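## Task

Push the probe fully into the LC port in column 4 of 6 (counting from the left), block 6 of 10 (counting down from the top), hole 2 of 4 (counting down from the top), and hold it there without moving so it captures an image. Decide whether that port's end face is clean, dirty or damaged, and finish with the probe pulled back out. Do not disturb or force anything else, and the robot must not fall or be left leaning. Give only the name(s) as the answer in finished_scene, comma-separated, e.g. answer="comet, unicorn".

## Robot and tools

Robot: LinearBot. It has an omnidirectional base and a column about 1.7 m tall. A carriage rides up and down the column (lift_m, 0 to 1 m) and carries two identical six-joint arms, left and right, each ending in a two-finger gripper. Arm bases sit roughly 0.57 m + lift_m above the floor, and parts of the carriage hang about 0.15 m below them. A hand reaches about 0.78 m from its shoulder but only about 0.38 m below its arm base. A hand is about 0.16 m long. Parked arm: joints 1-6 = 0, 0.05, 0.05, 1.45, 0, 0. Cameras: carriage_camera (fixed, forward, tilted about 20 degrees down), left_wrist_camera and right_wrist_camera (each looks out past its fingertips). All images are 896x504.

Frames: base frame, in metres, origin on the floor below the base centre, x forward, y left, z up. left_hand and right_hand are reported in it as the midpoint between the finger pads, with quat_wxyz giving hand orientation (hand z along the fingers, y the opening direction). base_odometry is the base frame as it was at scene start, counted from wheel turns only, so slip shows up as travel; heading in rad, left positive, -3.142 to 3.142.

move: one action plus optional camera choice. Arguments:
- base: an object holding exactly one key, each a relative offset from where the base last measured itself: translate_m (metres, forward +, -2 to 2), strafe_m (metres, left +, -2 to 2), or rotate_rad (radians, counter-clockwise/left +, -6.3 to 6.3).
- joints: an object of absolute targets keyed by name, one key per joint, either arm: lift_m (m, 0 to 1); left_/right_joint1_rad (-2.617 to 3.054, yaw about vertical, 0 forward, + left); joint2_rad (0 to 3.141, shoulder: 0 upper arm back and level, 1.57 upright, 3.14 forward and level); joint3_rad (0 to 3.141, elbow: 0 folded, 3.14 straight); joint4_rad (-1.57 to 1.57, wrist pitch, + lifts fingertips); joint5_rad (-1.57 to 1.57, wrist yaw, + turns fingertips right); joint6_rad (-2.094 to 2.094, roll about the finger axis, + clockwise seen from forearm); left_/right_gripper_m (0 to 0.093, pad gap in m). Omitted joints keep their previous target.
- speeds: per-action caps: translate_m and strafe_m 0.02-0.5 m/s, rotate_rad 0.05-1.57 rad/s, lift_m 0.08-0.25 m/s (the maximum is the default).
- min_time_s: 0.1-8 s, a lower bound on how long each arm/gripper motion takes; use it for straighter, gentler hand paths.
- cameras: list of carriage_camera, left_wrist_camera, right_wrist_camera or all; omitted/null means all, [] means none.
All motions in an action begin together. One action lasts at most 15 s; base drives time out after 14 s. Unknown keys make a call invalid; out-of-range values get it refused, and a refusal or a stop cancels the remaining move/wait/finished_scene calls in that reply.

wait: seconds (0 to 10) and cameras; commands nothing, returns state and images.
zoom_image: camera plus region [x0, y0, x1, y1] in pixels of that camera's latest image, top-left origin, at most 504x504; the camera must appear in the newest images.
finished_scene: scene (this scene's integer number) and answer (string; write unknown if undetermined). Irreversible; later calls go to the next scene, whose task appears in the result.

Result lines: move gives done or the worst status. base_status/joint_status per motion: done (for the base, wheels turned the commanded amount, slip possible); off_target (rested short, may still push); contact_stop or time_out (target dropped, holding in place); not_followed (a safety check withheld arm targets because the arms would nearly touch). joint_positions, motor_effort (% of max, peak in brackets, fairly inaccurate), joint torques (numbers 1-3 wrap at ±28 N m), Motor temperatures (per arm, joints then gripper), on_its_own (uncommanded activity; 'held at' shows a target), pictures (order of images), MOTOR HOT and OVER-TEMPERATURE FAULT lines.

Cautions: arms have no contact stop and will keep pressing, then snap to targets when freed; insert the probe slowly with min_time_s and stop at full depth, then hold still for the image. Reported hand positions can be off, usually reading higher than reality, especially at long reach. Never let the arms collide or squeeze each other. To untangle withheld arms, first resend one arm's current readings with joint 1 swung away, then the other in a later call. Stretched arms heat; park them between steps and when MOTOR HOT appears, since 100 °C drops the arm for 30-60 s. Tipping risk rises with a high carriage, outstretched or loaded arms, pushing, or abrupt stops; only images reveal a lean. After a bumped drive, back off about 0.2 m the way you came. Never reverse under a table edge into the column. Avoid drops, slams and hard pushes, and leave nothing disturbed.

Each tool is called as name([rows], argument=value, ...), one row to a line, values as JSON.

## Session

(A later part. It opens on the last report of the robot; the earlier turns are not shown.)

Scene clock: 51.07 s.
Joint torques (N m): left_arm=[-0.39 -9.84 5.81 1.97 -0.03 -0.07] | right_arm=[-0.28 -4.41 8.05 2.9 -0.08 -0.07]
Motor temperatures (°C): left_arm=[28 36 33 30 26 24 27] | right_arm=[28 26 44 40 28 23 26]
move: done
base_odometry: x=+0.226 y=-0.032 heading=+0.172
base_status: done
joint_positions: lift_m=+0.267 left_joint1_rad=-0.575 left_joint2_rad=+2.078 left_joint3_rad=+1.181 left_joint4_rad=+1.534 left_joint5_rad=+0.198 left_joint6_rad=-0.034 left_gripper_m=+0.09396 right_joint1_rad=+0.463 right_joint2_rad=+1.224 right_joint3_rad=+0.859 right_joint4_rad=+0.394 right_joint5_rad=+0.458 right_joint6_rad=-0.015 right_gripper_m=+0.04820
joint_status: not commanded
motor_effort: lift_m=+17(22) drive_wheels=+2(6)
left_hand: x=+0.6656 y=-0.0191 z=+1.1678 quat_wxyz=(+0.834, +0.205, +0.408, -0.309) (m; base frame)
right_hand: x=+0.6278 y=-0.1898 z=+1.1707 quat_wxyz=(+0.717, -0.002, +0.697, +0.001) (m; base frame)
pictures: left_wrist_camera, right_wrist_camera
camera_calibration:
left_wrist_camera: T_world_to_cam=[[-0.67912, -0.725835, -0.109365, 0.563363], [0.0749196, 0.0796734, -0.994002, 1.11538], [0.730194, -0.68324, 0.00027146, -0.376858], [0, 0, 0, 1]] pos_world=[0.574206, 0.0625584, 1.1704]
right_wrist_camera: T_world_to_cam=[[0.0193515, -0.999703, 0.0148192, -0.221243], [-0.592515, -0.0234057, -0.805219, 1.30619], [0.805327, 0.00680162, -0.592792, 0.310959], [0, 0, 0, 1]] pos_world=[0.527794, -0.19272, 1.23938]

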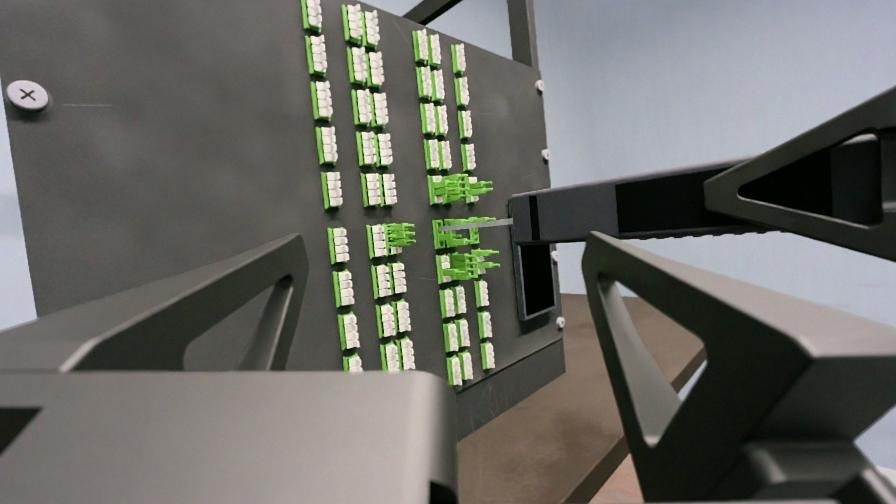

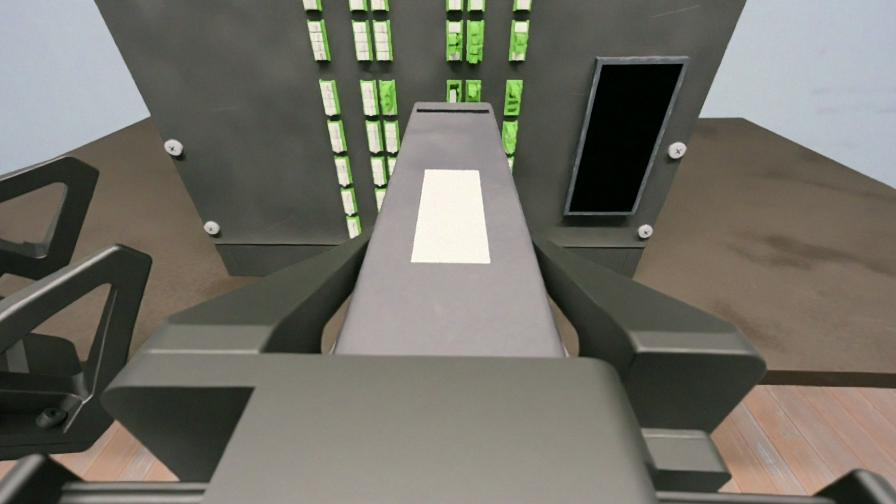

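move(base={"translate_m":-0.004}, speeds={"translate_m":0.02}, joints={"right_joint5_rad":0.449}, cameras=["left_wrist_camera","right_wrist_camera"])

zoom_image(camera="right_wrist_camera", region=[440, 82, 464, 106])

zoom_image(camera="left_wrist_camera", region=[420, 220, 450, 250])

Scene clock: 52.03 s.
Joint torques (N m): left_arm=[-0.44 -9.94 5.85 1.98 -0.03 -0.08] | right_arm=[-0.35 -4.46 7.91 2.95 -0.14 -0.07]
Motor temperatures (°C): left_arm=[28 36 33 30 26 24 27] | right_arm=[28 26 44 40 28 23 26]
move: done
base_odometry: x=+0.222 y=-0.033 heading=+0.171
base_status: done
joint_positions: lift_m=+0.267 left_joint1_rad=-0.575 left_joint2_rad=+2.078 left_joint3_rad=+1.181 left_joint4_rad=+1.534 left_joint5_rad=+0.198 left_joint6_rad=-0.034 left_gripper_m=+0.09396 right_joint1_rad=+0.463 right_joint2_rad=+1.224 right_joint3_rad=+0.859 right_joint4_rad=+0.395 right_joint5_rad=+0.457 right_joint6_rad=-0.015 right_gripper_m=+0.04820
joint_status: all done
motor_effort: lift_m=+19(23) drive_wheels=+2(4)
left_hand: x=+0.6656 y=-0.0191 z=+1.1678 quat_wxyz=(+0.834, +0.205, +0.408, -0.309) (m; base frame)
right_hand: x=+0.6278 y=-0.1896 z=+1.1708 quat_wxyz=(+0.717, -0.003, +0.697, +0.002) (m; base frame)
pictures: left_wrist_camera, right_wrist_camera
camera_calibration:
left_wrist_camera: T_world_to_cam=[[-0.67912, -0.725835, -0.109365, 0.563363], [0.0749196, 0.0796734, -0.994002, 1.11538], [0.730194, -0.68324, 0.00027146, -0.376858], [0, 0, 0, 1]] pos_world=[0.574206, 0.0625584, 1.1704]
right_wrist_camera: T_world_to_cam=[[0.0200886, -0.999691, 0.014657, -0.221429], [-0.592205, -0.0237092, -0.805439, 1.30624], [0.805537, 0.00750019, -0.592498, 0.310615], [0, 0, 0, 1]] pos_world=[0.527797, -0.19272, 1.23938]

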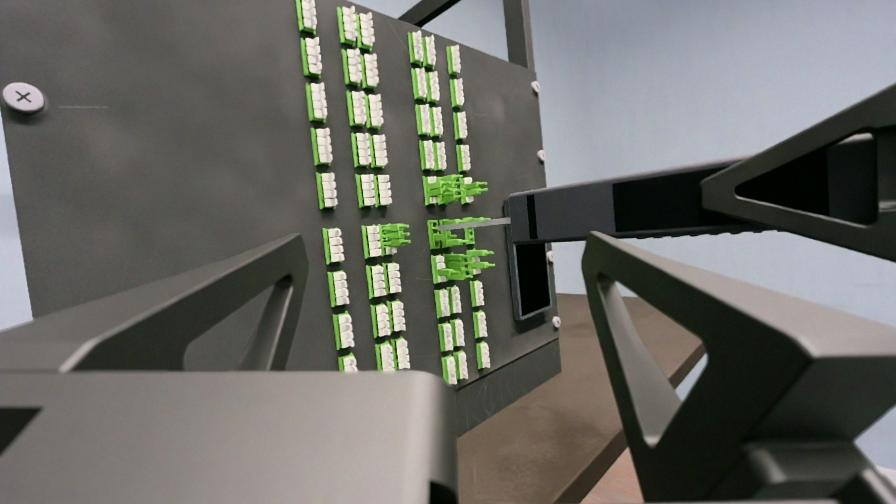

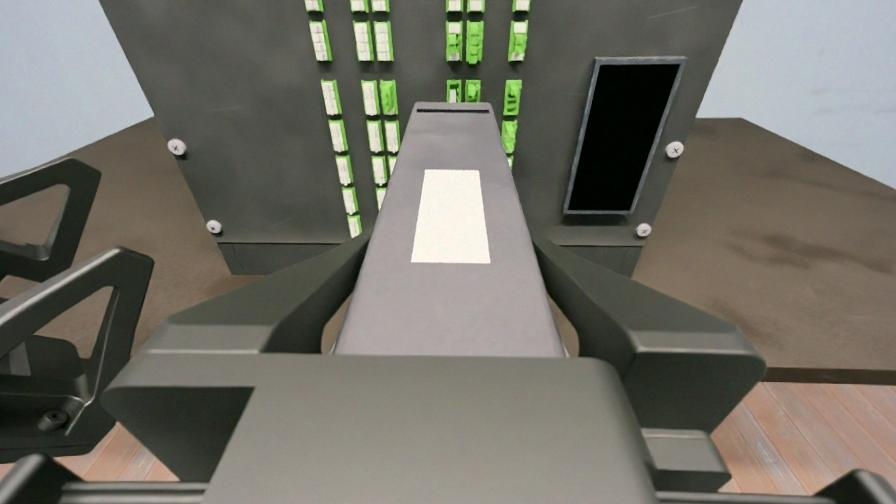

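Scaled by 21.000 from the camera's 896x504 image, which has a finer 1280x720 frame.

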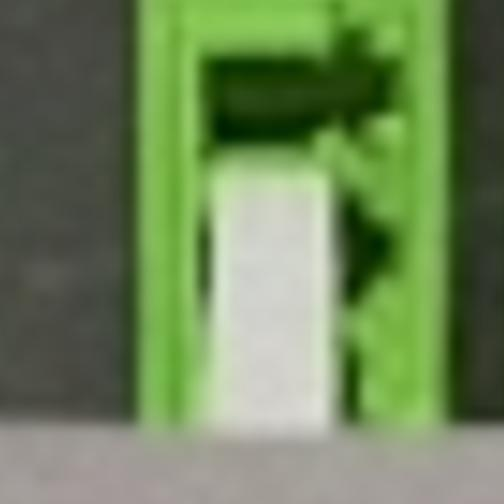

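Scaled by 16.800 from the camera's 896x504 image, which has a finer 1280x720 frame.

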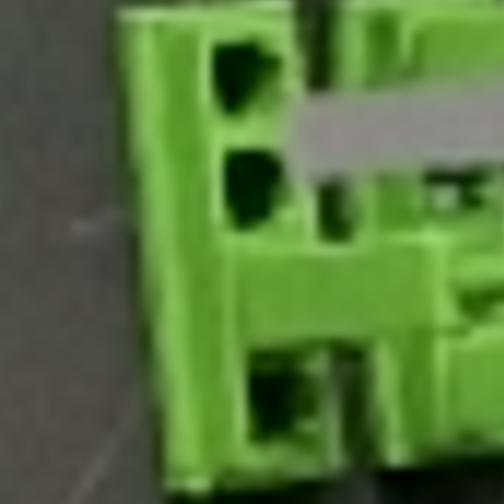

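move(joints={"right_joint5_rad":0.4485,"lift_m":0.2646}, cameras=["left_wrist_camera","right_wrist_camera"])

zoom_image(camera="right_wrist_camera", region=[440, 82, 464, 106])

zoom_image(camera="left_wrist_camera", region=[420, 220, 450, 250])

Scene clock: 53.00 s.
Joint torques (N m): left_arm=[-0.39 -9.96 5.87 1.96 -0.03 -0.07] | right_arm=[-0.36 -4.63 7.99 2.92 -0.14 -0.07]
Motor temperatures (°C): left_arm=[28 36 33 30 26 24 27] | right_arm=[28 26 44 40 28 23 26]
move: done
base_odometry: x=+0.222 y=-0.033 heading=+0.171
base_status: not commanded
joint_positions: lift_m=+0.265 left_joint1_rad=-0.575 left_joint2_rad=+2.078 left_joint3_rad=+1.181 left_joint4_rad=+1.535 left_joint5_rad=+0.198 left_joint6_rad=-0.034 left_gripper_m=+0.09396 right_joint1_rad=+0.463 right_joint2_rad=+1.224 right_joint3_rad=+0.859 right_joint4_rad=+0.394 right_joint5_rad=+0.456 right_joint6_rad=-0.015 right_gripper_m=+0.04820
joint_status: all done
motor_effort: lift_m=+18(24) drive_wheels=+2(2)
left_hand: x=+0.6655 y=-0.0190 z=+1.1662 quat_wxyz=(+0.835, +0.205, +0.408, -0.309) (m; base frame)
right_hand: x=+0.6278 y=-0.1895 z=+1.1688 quat_wxyz=(+0.717, -0.003, +0.698, +0.002) (m; base frame)
pictures: left_wrist_camera, right_wrist_camera
camera_calibration:
left_wrist_camera: T_world_to_cam=[[-0.679009, -0.725902, -0.109608, 0.563395], [0.0759592, 0.0790329, -0.993974, 1.113], [0.73019, -0.683243, 0.00147486, -0.378122], [0, 0, 0, 1]] pos_world=[0.574109, 0.0626571, 1.1686]
right_wrist_camera: T_world_to_cam=[[0.0208348, -0.999671, 0.0149738, -0.222085], [-0.592761, -0.0244122, -0.805008, 1.30434], [0.805109, 0.00789626, -0.593074, 0.310506], [0, 0, 0, 1]] pos_world=[0.527796, -0.192622, 1.23748]

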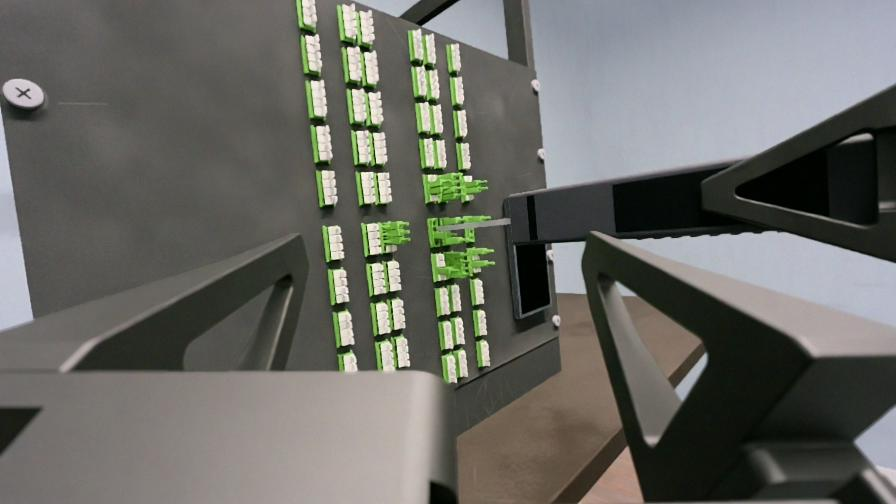

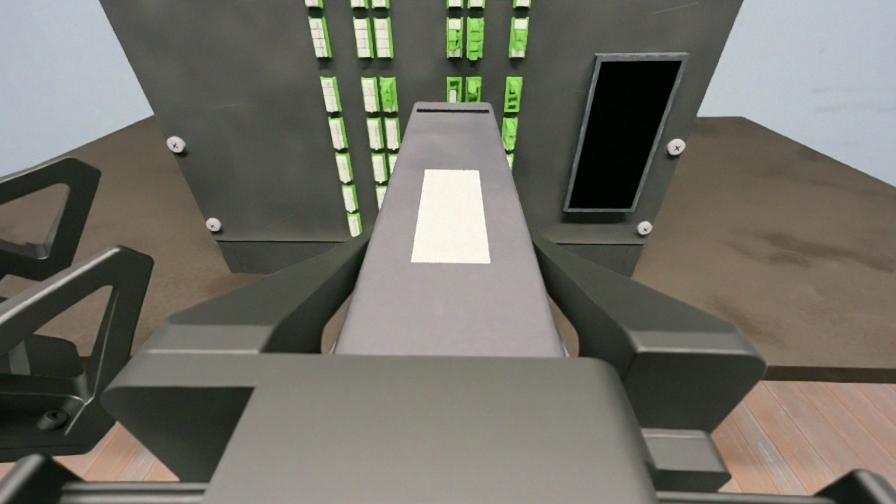

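Scaled by 21.000 from the camera's 896x504 image, which has a finer 1280x720 frame.

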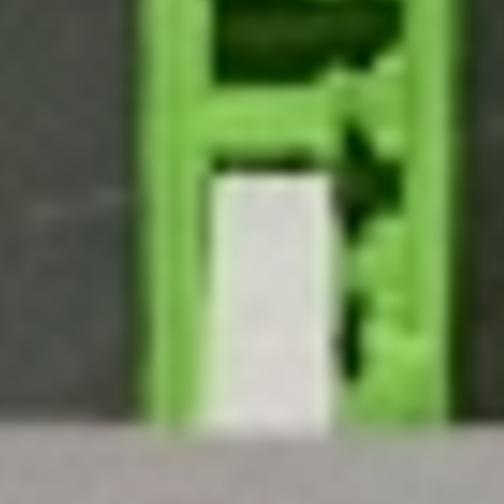

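Scaled by 16.800 from the camera's 896x504 image, which has a finer 1280x720 frame.

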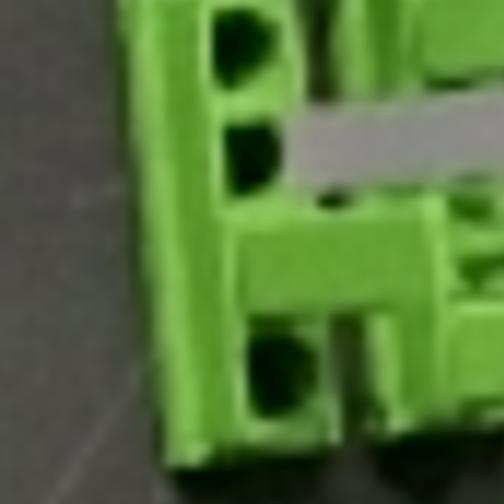

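move(joints={"lift_m":0.2641}, cameras=[])

move(base={"translate_m":0.003}, speeds={"translate_m":0.02}, cameras=["left_wrist_camera","right_wrist_camera"])

zoom_image(camera="right_wrist_camera", region=[440, 82, 464, 106])

zoom_image(camera="left_wrist_camera", region=[420, 220, 450, 250])

Scene clock: 53.93 s.
Joint torques (N m): left_arm=[-0.43 -9.91 5.85 1.97 -0.03 -0.06] | right_arm=[-0.38 -4.56 8.01 2.96 -0.14 -0.06]
Motor temperatures (°C): left_arm=[28 36 33 30 26 24 27] | right_arm=[28 26 44 40 28 23 27]
move: done
base_odometry: x=+0.222 y=-0.033 heading=+0.171
base_status: not commanded
joint_positions: lift_m=+0.264 left_joint1_rad=-0.575 left_joint2_rad=+2.078 left_joint3_rad=+1.181 left_joint4_rad=+1.535 left_joint5_rad=+0.198 left_joint6_rad=-0.034 left_gripper_m=+0.09396 right_joint1_rad=+0.463 right_joint2_rad=+1.224 right_joint3_rad=+0.859 right_joint4_rad=+0.394 right_joint5_rad=+0.456 right_joint6_rad=-0.015 right_gripper_m=+0.04820
joint_status: all done
motor_effort: lift_m=+21(23) drive_wheels=+2(2)
left_hand: x=+0.6655 y=-0.0191 z=+1.1656 quat_wxyz=(+0.835, +0.205, +0.408, -0.309) (m; base frame)
right_hand: x=+0.6278 y=-0.1895 z=+1.1683 quat_wxyz=(+0.717, -0.003, +0.698, +0.002) (m; base frame)
pictures: none
No camera images: "cameras" was empty.

Scene clock: 54.57 s.
Joint torques (N m): left_arm=[-0.47 -9.94 5.86 1.96 -0.04 -0.06] | right_arm=[-0.36 -4.64 8.01 2.9 -0.15 -0.06]
Motor temperatures (°C): left_arm=[28 36 33 30 26 24 27] | right_arm=[28 26 44 40 28 23 27]
move: done
base_odometry: x=+0.225 y=-0.033 heading=+0.171
base_status: done
joint_positions: lift_m=+0.264 left_joint1_rad=-0.574 left_joint2_rad=+2.078 left_joint3_rad=+1.181 left_joint4_rad=+1.535 left_joint5_rad=+0.198 left_joint6_rad=-0.034 left_gripper_m=+0.09396 right_joint1_rad=+0.463 right_joint2_rad=+1.224 right_joint3_rad=+0.859 right_joint4_rad=+0.395 right_joint5_rad=+0.455 right_joint6_rad=-0.015 right_gripper_m=+0.04820
joint_status: not commanded
motor_effort: lift_m=+20(23) drive_wheels=+2(6)
left_hand: x=+0.6658 y=-0.0185 z=+1.1657 quat_wxyz=(+0.835, +0.204, +0.408, -0.308) (m; base frame)
right_hand: x=+0.6278 y=-0.1894 z=+1.1685 quat_wxyz=(+0.717, -0.003, +0.697, +0.002) (m; base frame)
pictures: left_wrist_camera, right_wrist_camera
camera_calibration:
left_wrist_camera: T_world_to_cam=[[-0.678184, -0.726671, -0.109618, 0.563355], [0.075876, 0.0791268, -0.993973, 1.1125], [0.730964, -0.682414, 0.00147427, -0.378493], [0, 0, 0, 1]] pos_world=[0.574312, 0.0630558, 1.1681]
right_wrist_camera: T_world_to_cam=[[0.0215888, -0.999659, 0.0146803, -0.222111], [-0.59216, -0.0246165, -0.805444, 1.3042], [0.805531, 0.00869549, -0.59249, 0.309472], [0, 0, 0, 1]] pos_world=[0.527801, -0.192621, 1.23708]

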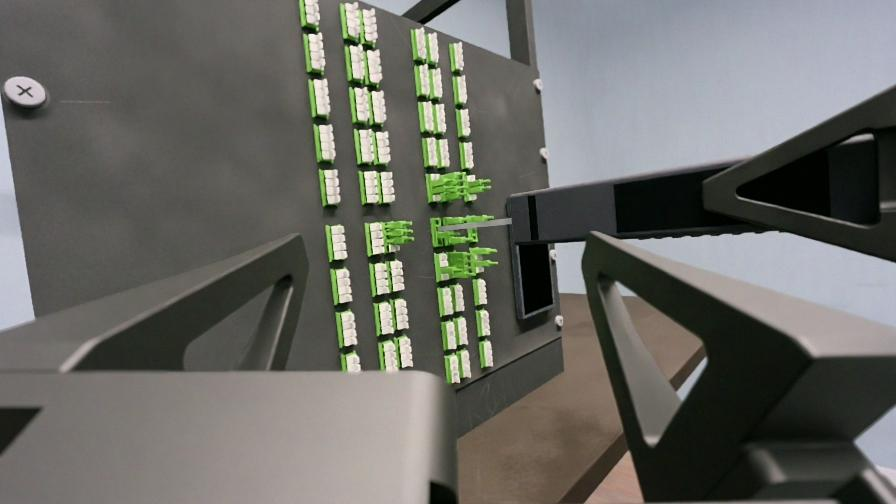

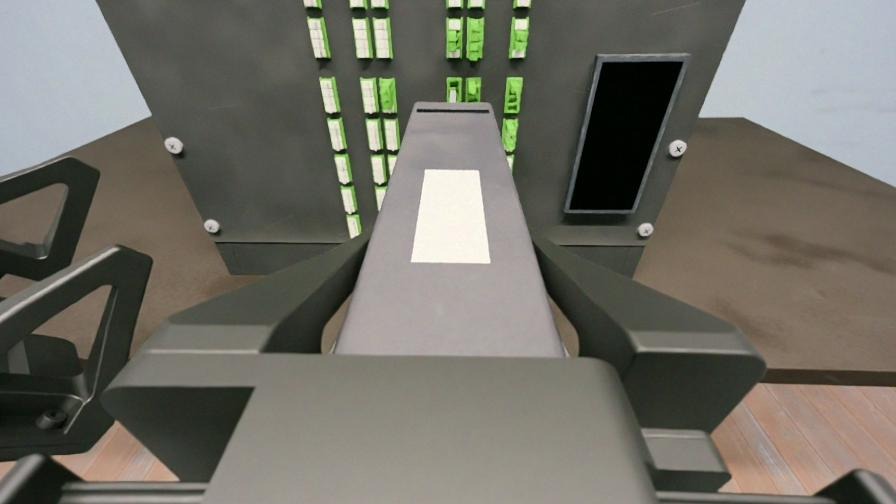

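Scaled by 21.000 from the camera's 896x504 image, which has a finer 1280x720 frame.

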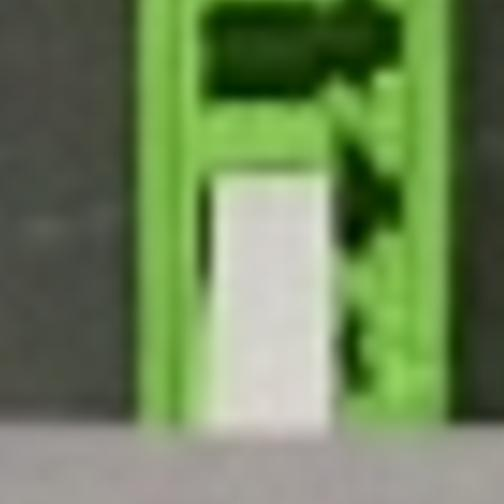

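Scaled by 16.800 from the camera's 896x504 image, which has a finer 1280x720 frame.

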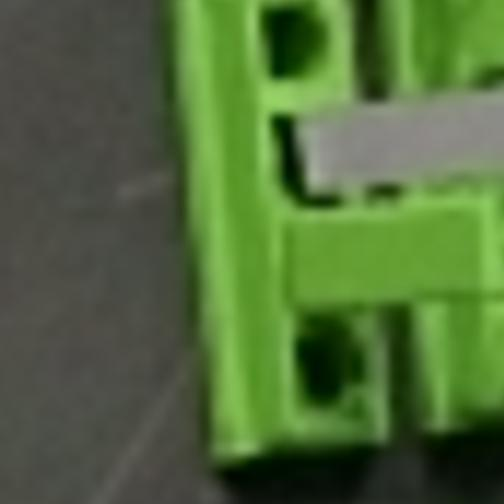

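move(joints={"lift_m":0.2637,"right_joint5_rad":0.4465}, cameras=["right_wrist_camera"])

zoom_image(camera="right_wrist_camera", region=[440, 82, 464, 106])

move(base={"translate_m":0.002}, speeds={"translate_m":0.02}, cameras=["left_wrist_camera","right_wrist_camera"])

zoom_image(camera="right_wrist_camera", region=[440, 82, 464, 106])

zoom_image(camera="left_wrist_camera", region=[420, 220, 450, 250])

Scene clock: 55.33 s.
Joint torques (N m): left_arm=[-0.51 -9.94 5.86 1.96 -0.03 -0.08] | right_arm=[-0.36 -4.49 7.92 2.92 -0.14 -0.07]
Motor temperatures (°C): left_arm=[28 36 33 30 26 24 27] | right_arm=[28 26 44 40 28 23 27]
move: done
base_odometry: x=+0.225 y=-0.033 heading=+0.171
base_status: not commanded
joint_positions: lift_m=+0.264 left_joint1_rad=-0.574 left_joint2_rad=+2.078 left_joint3_rad=+1.181 left_joint4_rad=+1.535 left_joint5_rad=+0.198 left_joint6_rad=-0.034 left_gripper_m=+0.09396 right_joint1_rad=+0.463 right_joint2_rad=+1.224 right_joint3_rad=+0.859 right_joint4_rad=+0.395 right_joint5_rad=+0.455 right_joint6_rad=-0.015 right_gripper_m=+0.04820
joint_status: all done
motor_effort: lift_m=+20(22) drive_wheels=+1(1)
left_hand: x=+0.6658 y=-0.0185 z=+1.1653 quat_wxyz=(+0.835, +0.204, +0.408, -0.308) (m; base frame)
right_hand: x=+0.6278 y=-0.1893 z=+1.1681 quat_wxyz=(+0.717, -0.004, +0.697, +0.002) (m; base frame)
pictures: right_wrist_camera
camera_calibration:
right_wrist_camera: T_world_to_cam=[[0.0223676, -0.999641, 0.0147315, -0.222477], [-0.592136, -0.0251191, -0.805447, 1.30377], [0.805528, 0.00929287, -0.592485, 0.309343], [0, 0, 0, 1]] pos_world=[0.527803, -0.192522, 1.23668]

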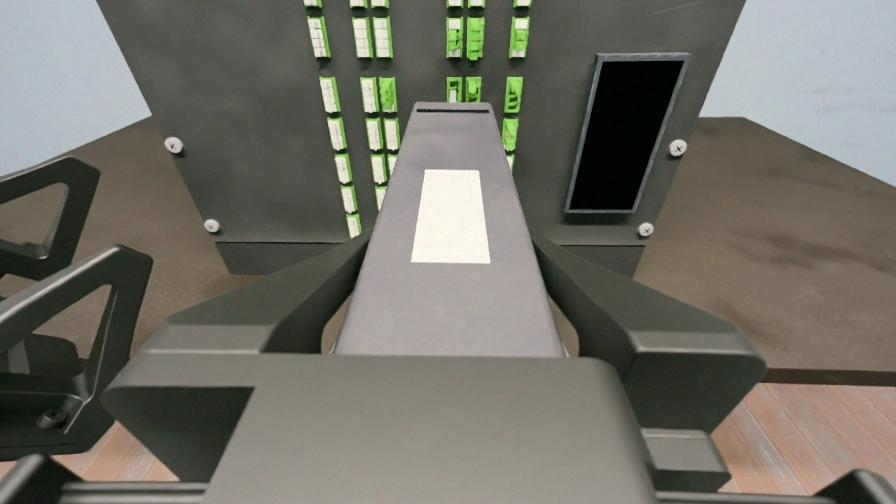

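Scaled by 21.000 from the camera's 896x504 image, which has a finer 1280x720 frame.

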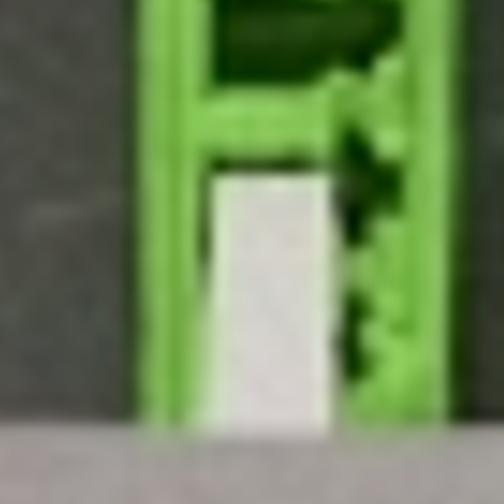

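Scene clock: 55.90 s.
Joint torques (N m): left_arm=[-0.51 -9.95 5.83 1.98 -0.03 -0.06] | right_arm=[-0.42 -4.34 8.01 2.91 -0.13 -0.07]
Motor temperatures (°C): left_arm=[28 36 33 30 26 24 27] | right_arm=[28 26 44 40 28 23 27]
move: done
base_odometry: x=+0.227 y=-0.032 heading=+0.171
base_status: done
joint_positions: lift_m=+0.264 left_joint1_rad=-0.574 left_joint2_rad=+2.078 left_joint3_rad=+1.181 left_joint4_rad=+1.535 left_joint5_rad=+0.198 left_joint6_rad=-0.034 left_gripper_m=+0.09396 right_joint1_rad=+0.465 right_joint2_rad=+1.222 right_joint3_rad=+0.859 right_joint4_rad=+0.395 right_joint5_rad=+0.456 right_joint6_rad=-0.015 right_gripper_m=+0.04820
joint_status: not commanded
motor_effort: lift_m=+17(21) drive_wheels=+1(5)
left_hand: x=+0.6659 y=-0.0186 z=+1.1652 quat_wxyz=(+0.835, +0.204, +0.408, -0.308) (m; base frame)
right_hand: x=+0.6272 y=-0.1890 z=+1.1688 quat_wxyz=(+0.717, -0.003, +0.697, +0.003) (m; base frame)
pictures: left_wrist_camera, right_wrist_camera
camera_calibration:
left_wrist_camera: T_world_to_cam=[[-0.678225, -0.726651, -0.109492, 0.563254], [0.0754984, 0.079307, -0.993987, 1.11231], [0.730965, -0.682414, 0.00107298, -0.378097], [0, 0, 0, 1]] pos_world=[0.574411, 0.0630562, 1.1677]
right_wrist_camera: T_world_to_cam=[[0.0227107, -0.99964, 0.0142561, -0.221861], [-0.590742, -0.0249224, -0.806476, 1.30443], [0.806541, 0.00989396, -0.591096, 0.308114], [0, 0, 0, 1]] pos_world=[0.527113, -0.19232, 1.23728]

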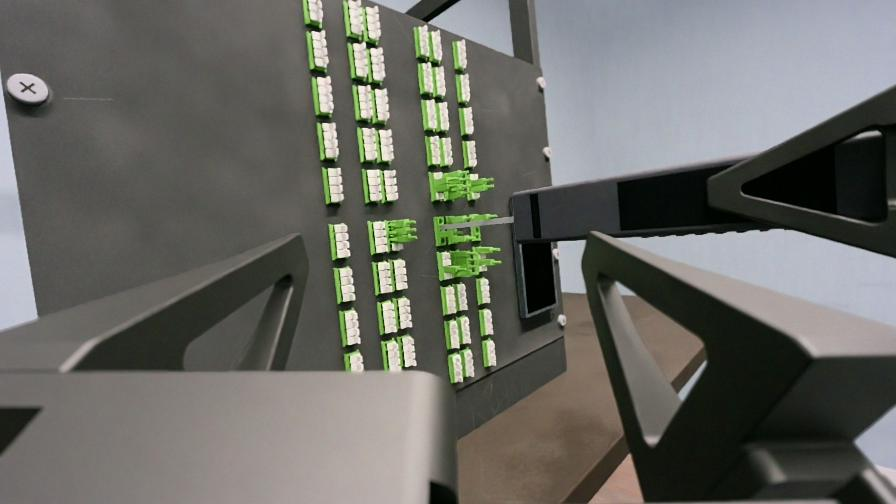

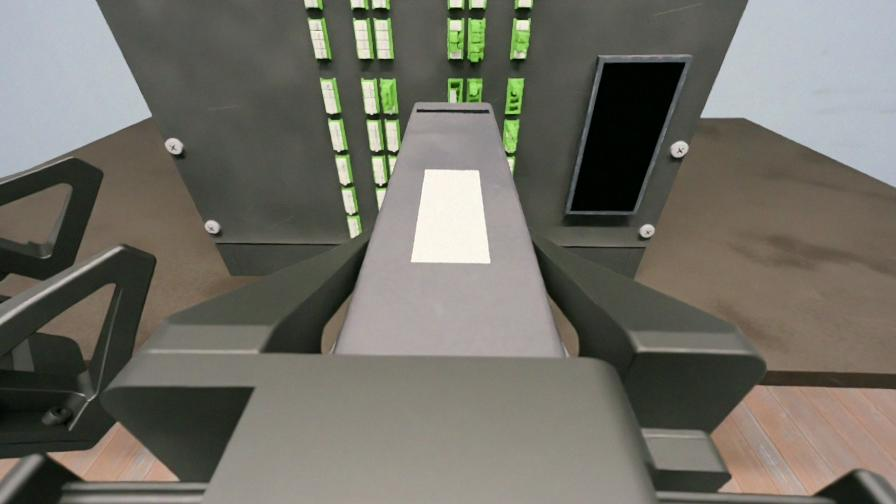

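Scaled by 21.000 from the camera's 896x504 image, which has a finer 1280x720 frame.

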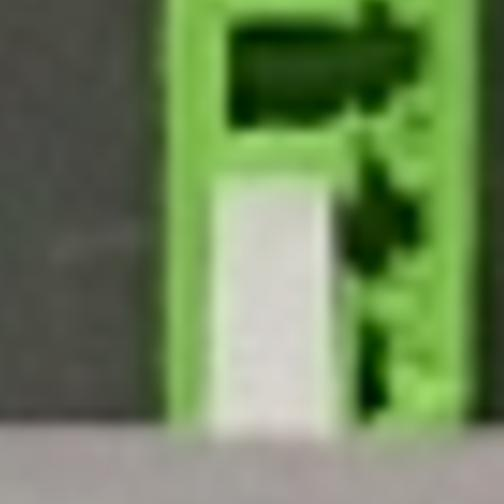

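Scaled by 16.800 from the camera's 896x504 image, which has a finer 1280x720 frame.

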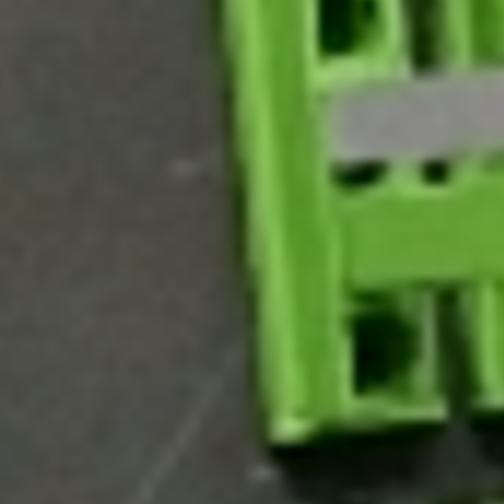

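move(base={"translate_m":-0.003}, speeds={"translate_m":0.02}, cameras=["left_wrist_camera","right_wrist_camera"])

zoom_image(camera="right_wrist_camera", region=[440, 82, 464, 106])

zoom_image(camera="left_wrist_camera", region=[420, 220, 450, 250])

Scene clock: 57.00 s.
Joint torques (N m): left_arm=[-0.44 -9.88 5.83 1.98 -0.03 -0.06] | right_arm=[-0.46 -4.55 8.03 2.92 -0.17 -0.06]
Motor temperatures (°C): left_arm=[28 36 33 30 26 24 27] | right_arm=[28 26 44 40 28 23 27]
move: done
base_odometry: x=+0.224 y=-0.033 heading=+0.171
base_status: done
joint_positions: lift_m=+0.264 left_joint1_rad=-0.575 left_joint2_rad=+2.078 left_joint3_rad=+1.181 left_joint4_rad=+1.534 left_joint5_rad=+0.198 left_joint6_rad=-0.034 left_gripper_m=+0.09396 right_joint1_rad=+0.465 right_joint2_rad=+1.223 right_joint3_rad=+0.859 right_joint4_rad=+0.395 right_joint5_rad=+0.455 right_joint6_rad=-0.015 right_gripper_m=+0.04820
joint_status: not commanded
motor_effort: lift_m=+20(24) drive_wheels=+1(4)
left_hand: x=+0.6657 y=-0.0189 z=+1.1652 quat_wxyz=(+0.835, +0.205, +0.408, -0.309) (m; base frame)
right_hand: x=+0.6275 y=-0.1887 z=+1.1683 quat_wxyz=(+0.717, -0.004, +0.697, +0.003) (m; base frame)
pictures: left_wrist_camera, right_wrist_camera
camera_calibration:
left_wrist_camera: T_world_to_cam=[[-0.678828, -0.726098, -0.109426, 0.563133], [0.0752242, 0.0794716, -0.993995, 1.11251], [0.730434, -0.682983, 0.000672647, -0.377344], [0, 0, 0, 1]] pos_world=[0.574208, 0.0627575, 1.1677]
right_wrist_camera: T_world_to_cam=[[0.0238564, -0.999606, 0.0147705, -0.222902], [-0.591507, -0.0260247, -0.80588, 1.3038], [0.805947, 0.0104885, -0.591895, 0.308972], [0, 0, 0, 1]] pos_world=[0.527511, -0.192123, 1.23688]

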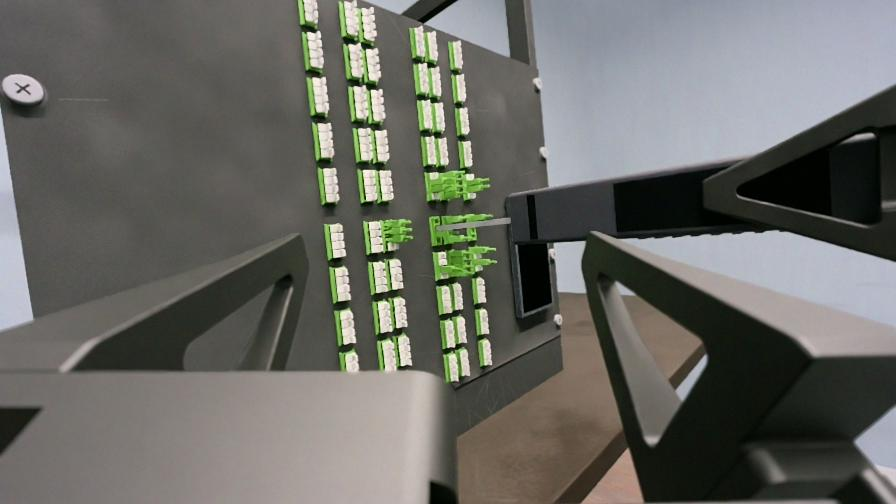

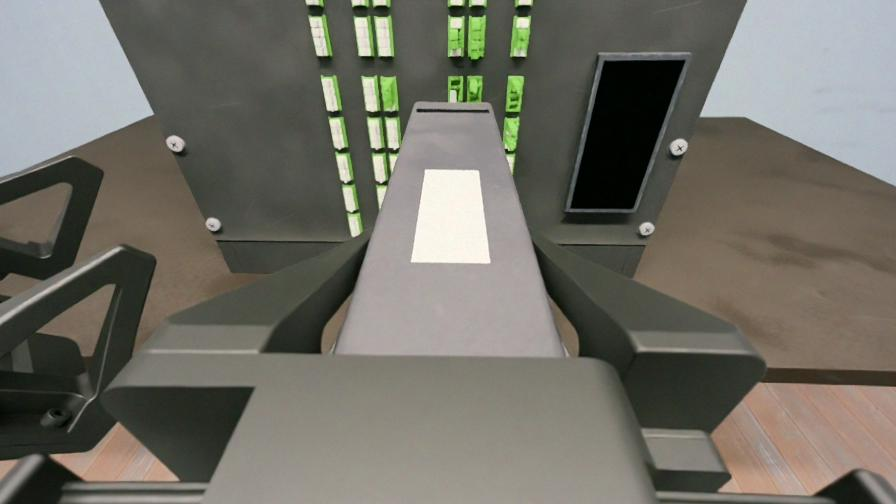

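Scaled by 21.000 from the camera's 896x504 image, which has a finer 1280x720 frame.

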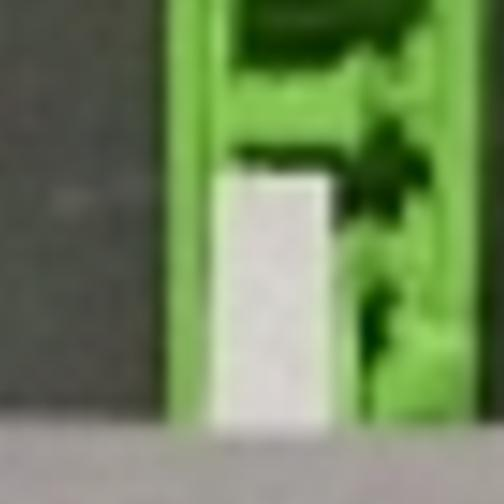

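Scaled by 16.800 from the camera's 896x504 image, which has a finer 1280x720 frame.

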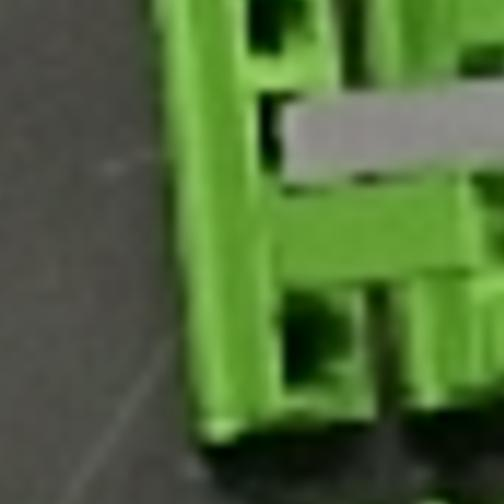

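move(joints={"lift_m":0.2642,"right_joint5_rad":0.4665}, cameras=["left_wrist_camera","right_wrist_camera"])

zoom_image(camera="right_wrist_camera", region=[440, 82, 464, 106])

zoom_image(camera="left_wrist_camera", region=[420, 220, 450, 250])

Scene clock: 57.73 s.
Joint torques (N m): left_arm=[-0.43 -9.92 5.83 1.98 -0.03 -0.07] | right_arm=[-0.49 -4.57 8.03 2.9 -0.01 -0.06]
Motor temperatures (°C): left_arm=[28 36 33 30 26 24 27] | right_arm=[28 26 44 40 28 23 27]
move: done
base_odometry: x=+0.224 y=-0.033 heading=+0.171
base_status: not commanded
joint_positions: lift_m=+0.264 left_joint1_rad=-0.575 left_joint2_rad=+2.078 left_joint3_rad=+1.181 left_joint4_rad=+1.534 left_joint5_rad=+0.198 left_joint6_rad=-0.034 left_gripper_m=+0.09396 right_joint1_rad=+0.465 right_joint2_rad=+1.223 right_joint3_rad=+0.859 right_joint4_rad=+0.395 right_joint5_rad=+0.458 right_joint6_rad=-0.015 right_gripper_m=+0.04820
joint_status: all done
motor_effort: lift_m=+21(25) drive_wheels=+1(1)
left_hand: x=+0.6657 y=-0.0189 z=+1.1653 quat_wxyz=(+0.835, +0.205, +0.408, -0.309) (m; base frame)
right_hand: x=+0.6275 y=-0.1893 z=+1.1684 quat_wxyz=(+0.717, -0.003, +0.697, +0.002) (m; base frame)
pictures: left_wrist_camera, right_wrist_camera
camera_calibration:
left_wrist_camera: T_world_to_cam=[[-0.678828, -0.726098, -0.109426, 0.563144], [0.0752242, 0.0794716, -0.993995, 1.11261], [0.730434, -0.682983, 0.000672647, -0.377344], [0, 0, 0, 1]] pos_world=[0.574208, 0.0627575, 1.1678]
right_wrist_camera: T_world_to_cam=[[0.0204399, -0.999684, 0.0146566, -0.221171], [-0.591679, -0.023912, -0.805819, 1.30429], [0.805914, 0.00779881, -0.591981, 0.308646], [0, 0, 0, 1]] pos_world=[0.527502, -0.19232, 1.23698]

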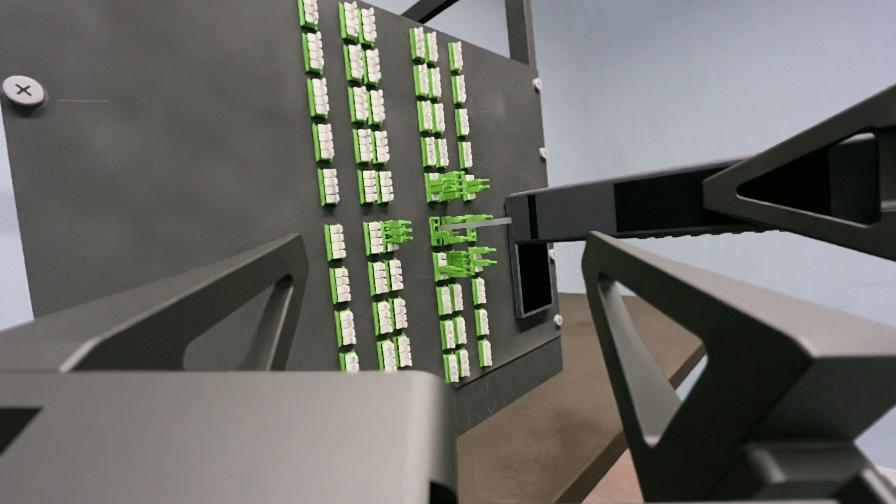

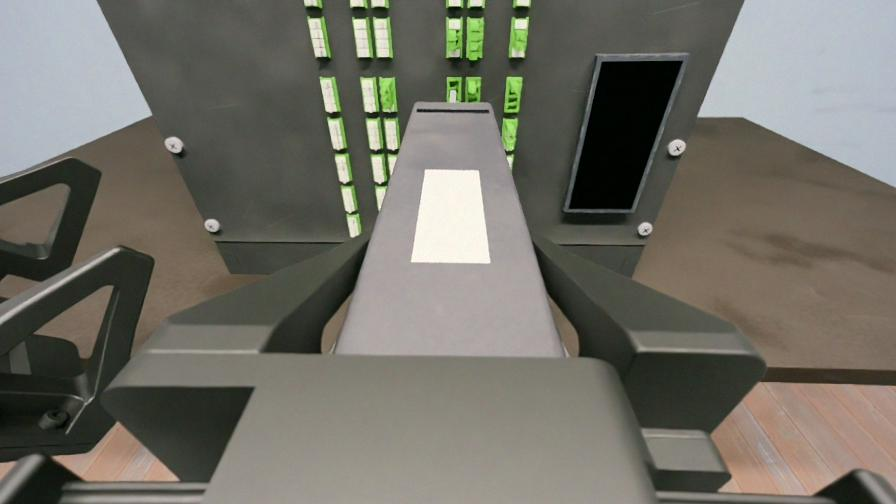

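Scaled by 21.000 from the camera's 896x504 image, which has a finer 1280x720 frame.

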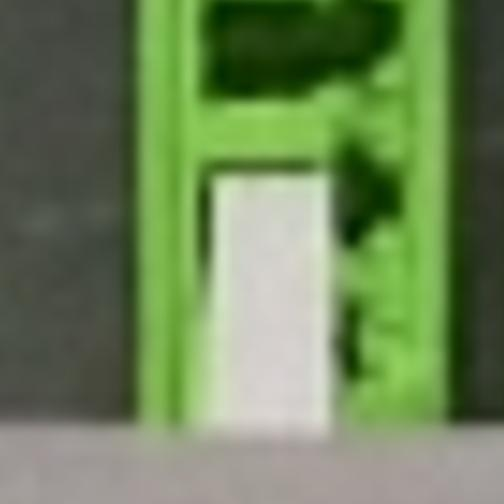

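Scaled by 16.800 from the camera's 896x504 image, which has a finer 1280x720 frame.

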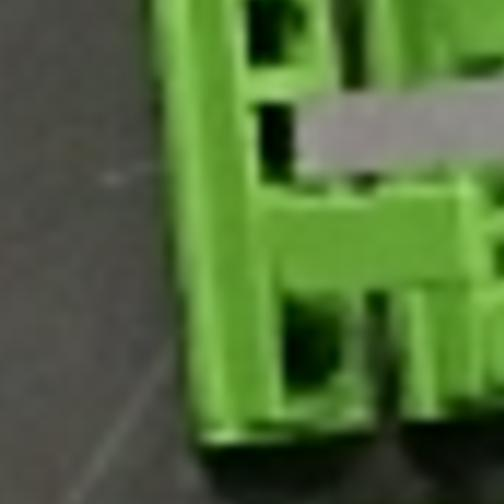

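move(base={"translate_m":0.0015}, speeds={"translate_m":0.02}, cameras=["left_wrist_camera","right_wrist_camera"])

zoom_image(camera="right_wrist_camera", region=[440, 82, 464, 106])

zoom_image(camera="left_wrist_camera", region=[420, 220, 450, 250])

Scene clock: 61.33 s.
Joint torques (N m): left_arm=[-0.46 -9.95 5.86 1.98 -0.04 -0.07] | right_arm=[-0.59 -4.51 7.98 2.89 -0.02 -0.07]
Motor temperatures (°C): left_arm=[28 37 33 30 26 24 27] | right_arm=[28 27 45 40 28 23 27]
move: done
base_odometry: x=+0.226 y=-0.033 heading=+0.171
base_status: done
joint_positions: lift_m=+0.264 left_joint1_rad=-0.575 left_joint2_rad=+2.078 left_joint3_rad=+1.181 left_joint4_rad=+1.534 left_joint5_rad=+0.198 left_joint6_rad=-0.034 left_gripper_m=+0.09396 right_joint1_rad=+0.465 right_joint2_rad=+1.223 right_joint3_rad=+0.859 right_joint4_rad=+0.395 right_joint5_rad=+0.461 right_joint6_rad=-0.015 right_gripper_m=+0.04820
joint_status: not commanded
motor_effort: lift_m=+23(27) drive_wheels=+1(6)
left_hand: x=+0.6657 y=-0.0190 z=+1.1652 quat_wxyz=(+0.834, +0.205, +0.408, -0.309) (m; base frame)
right_hand: x=+0.6275 y=-0.1897 z=+1.1685 quat_wxyz=(+0.717, -0.002, +0.697, +0.001) (m; base frame)
pictures: left_wrist_camera, right_wrist_camera
camera_calibration:
left_wrist_camera: T_world_to_cam=[[-0.678864, -0.726073, -0.109368, 0.56308], [0.0748937, 0.0797012, -0.994001, 1.11269], [0.730435, -0.682983, 0.000272062, -0.377017], [0, 0, 0, 1]] pos_world=[0.574307, 0.062658, 1.1677]
right_wrist_camera: T_world_to_cam=[[0.0177592, -0.999739, 0.0143814, -0.219622], [-0.591465, -0.0221016, -0.806028, 1.30472], [0.806135, 0.00580828, -0.591703, 0.307889], [0, 0, 0, 1]] pos_world=[0.527396, -0.192517, 1.23698]

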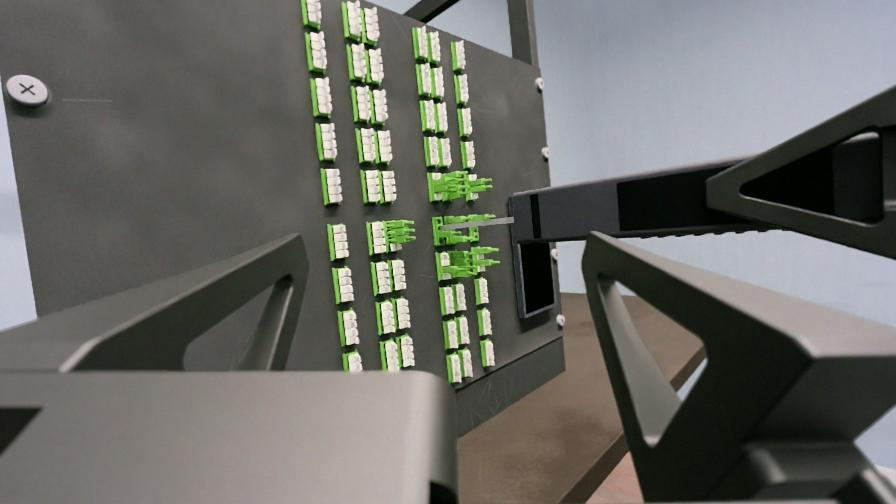

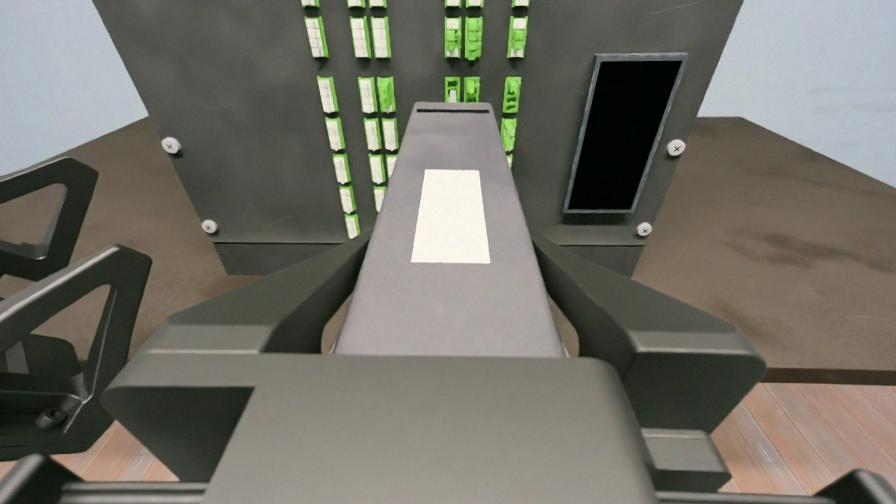

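Scaled by 21.000 from the camera's 896x504 image, which has a finer 1280x720 frame.

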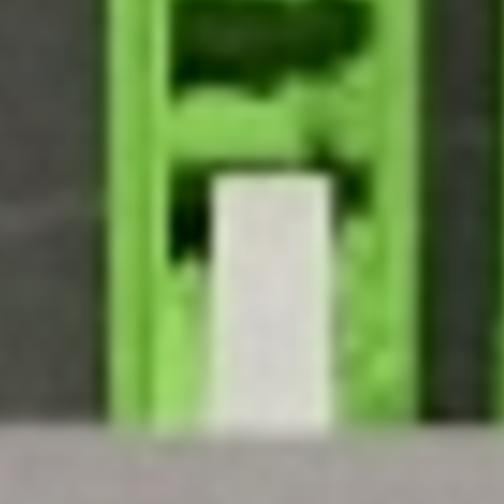

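Scaled by 16.800 from the camera's 896x504 image, which has a finer 1280x720 frame.

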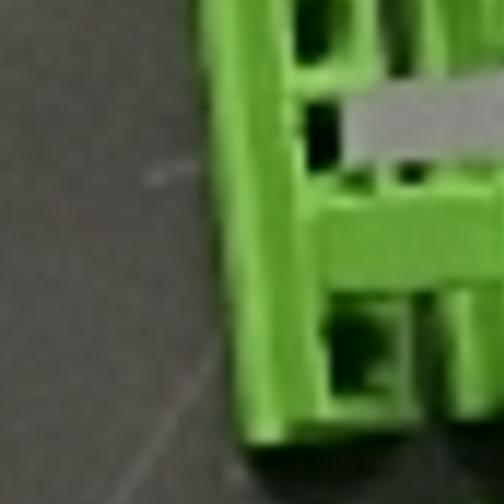

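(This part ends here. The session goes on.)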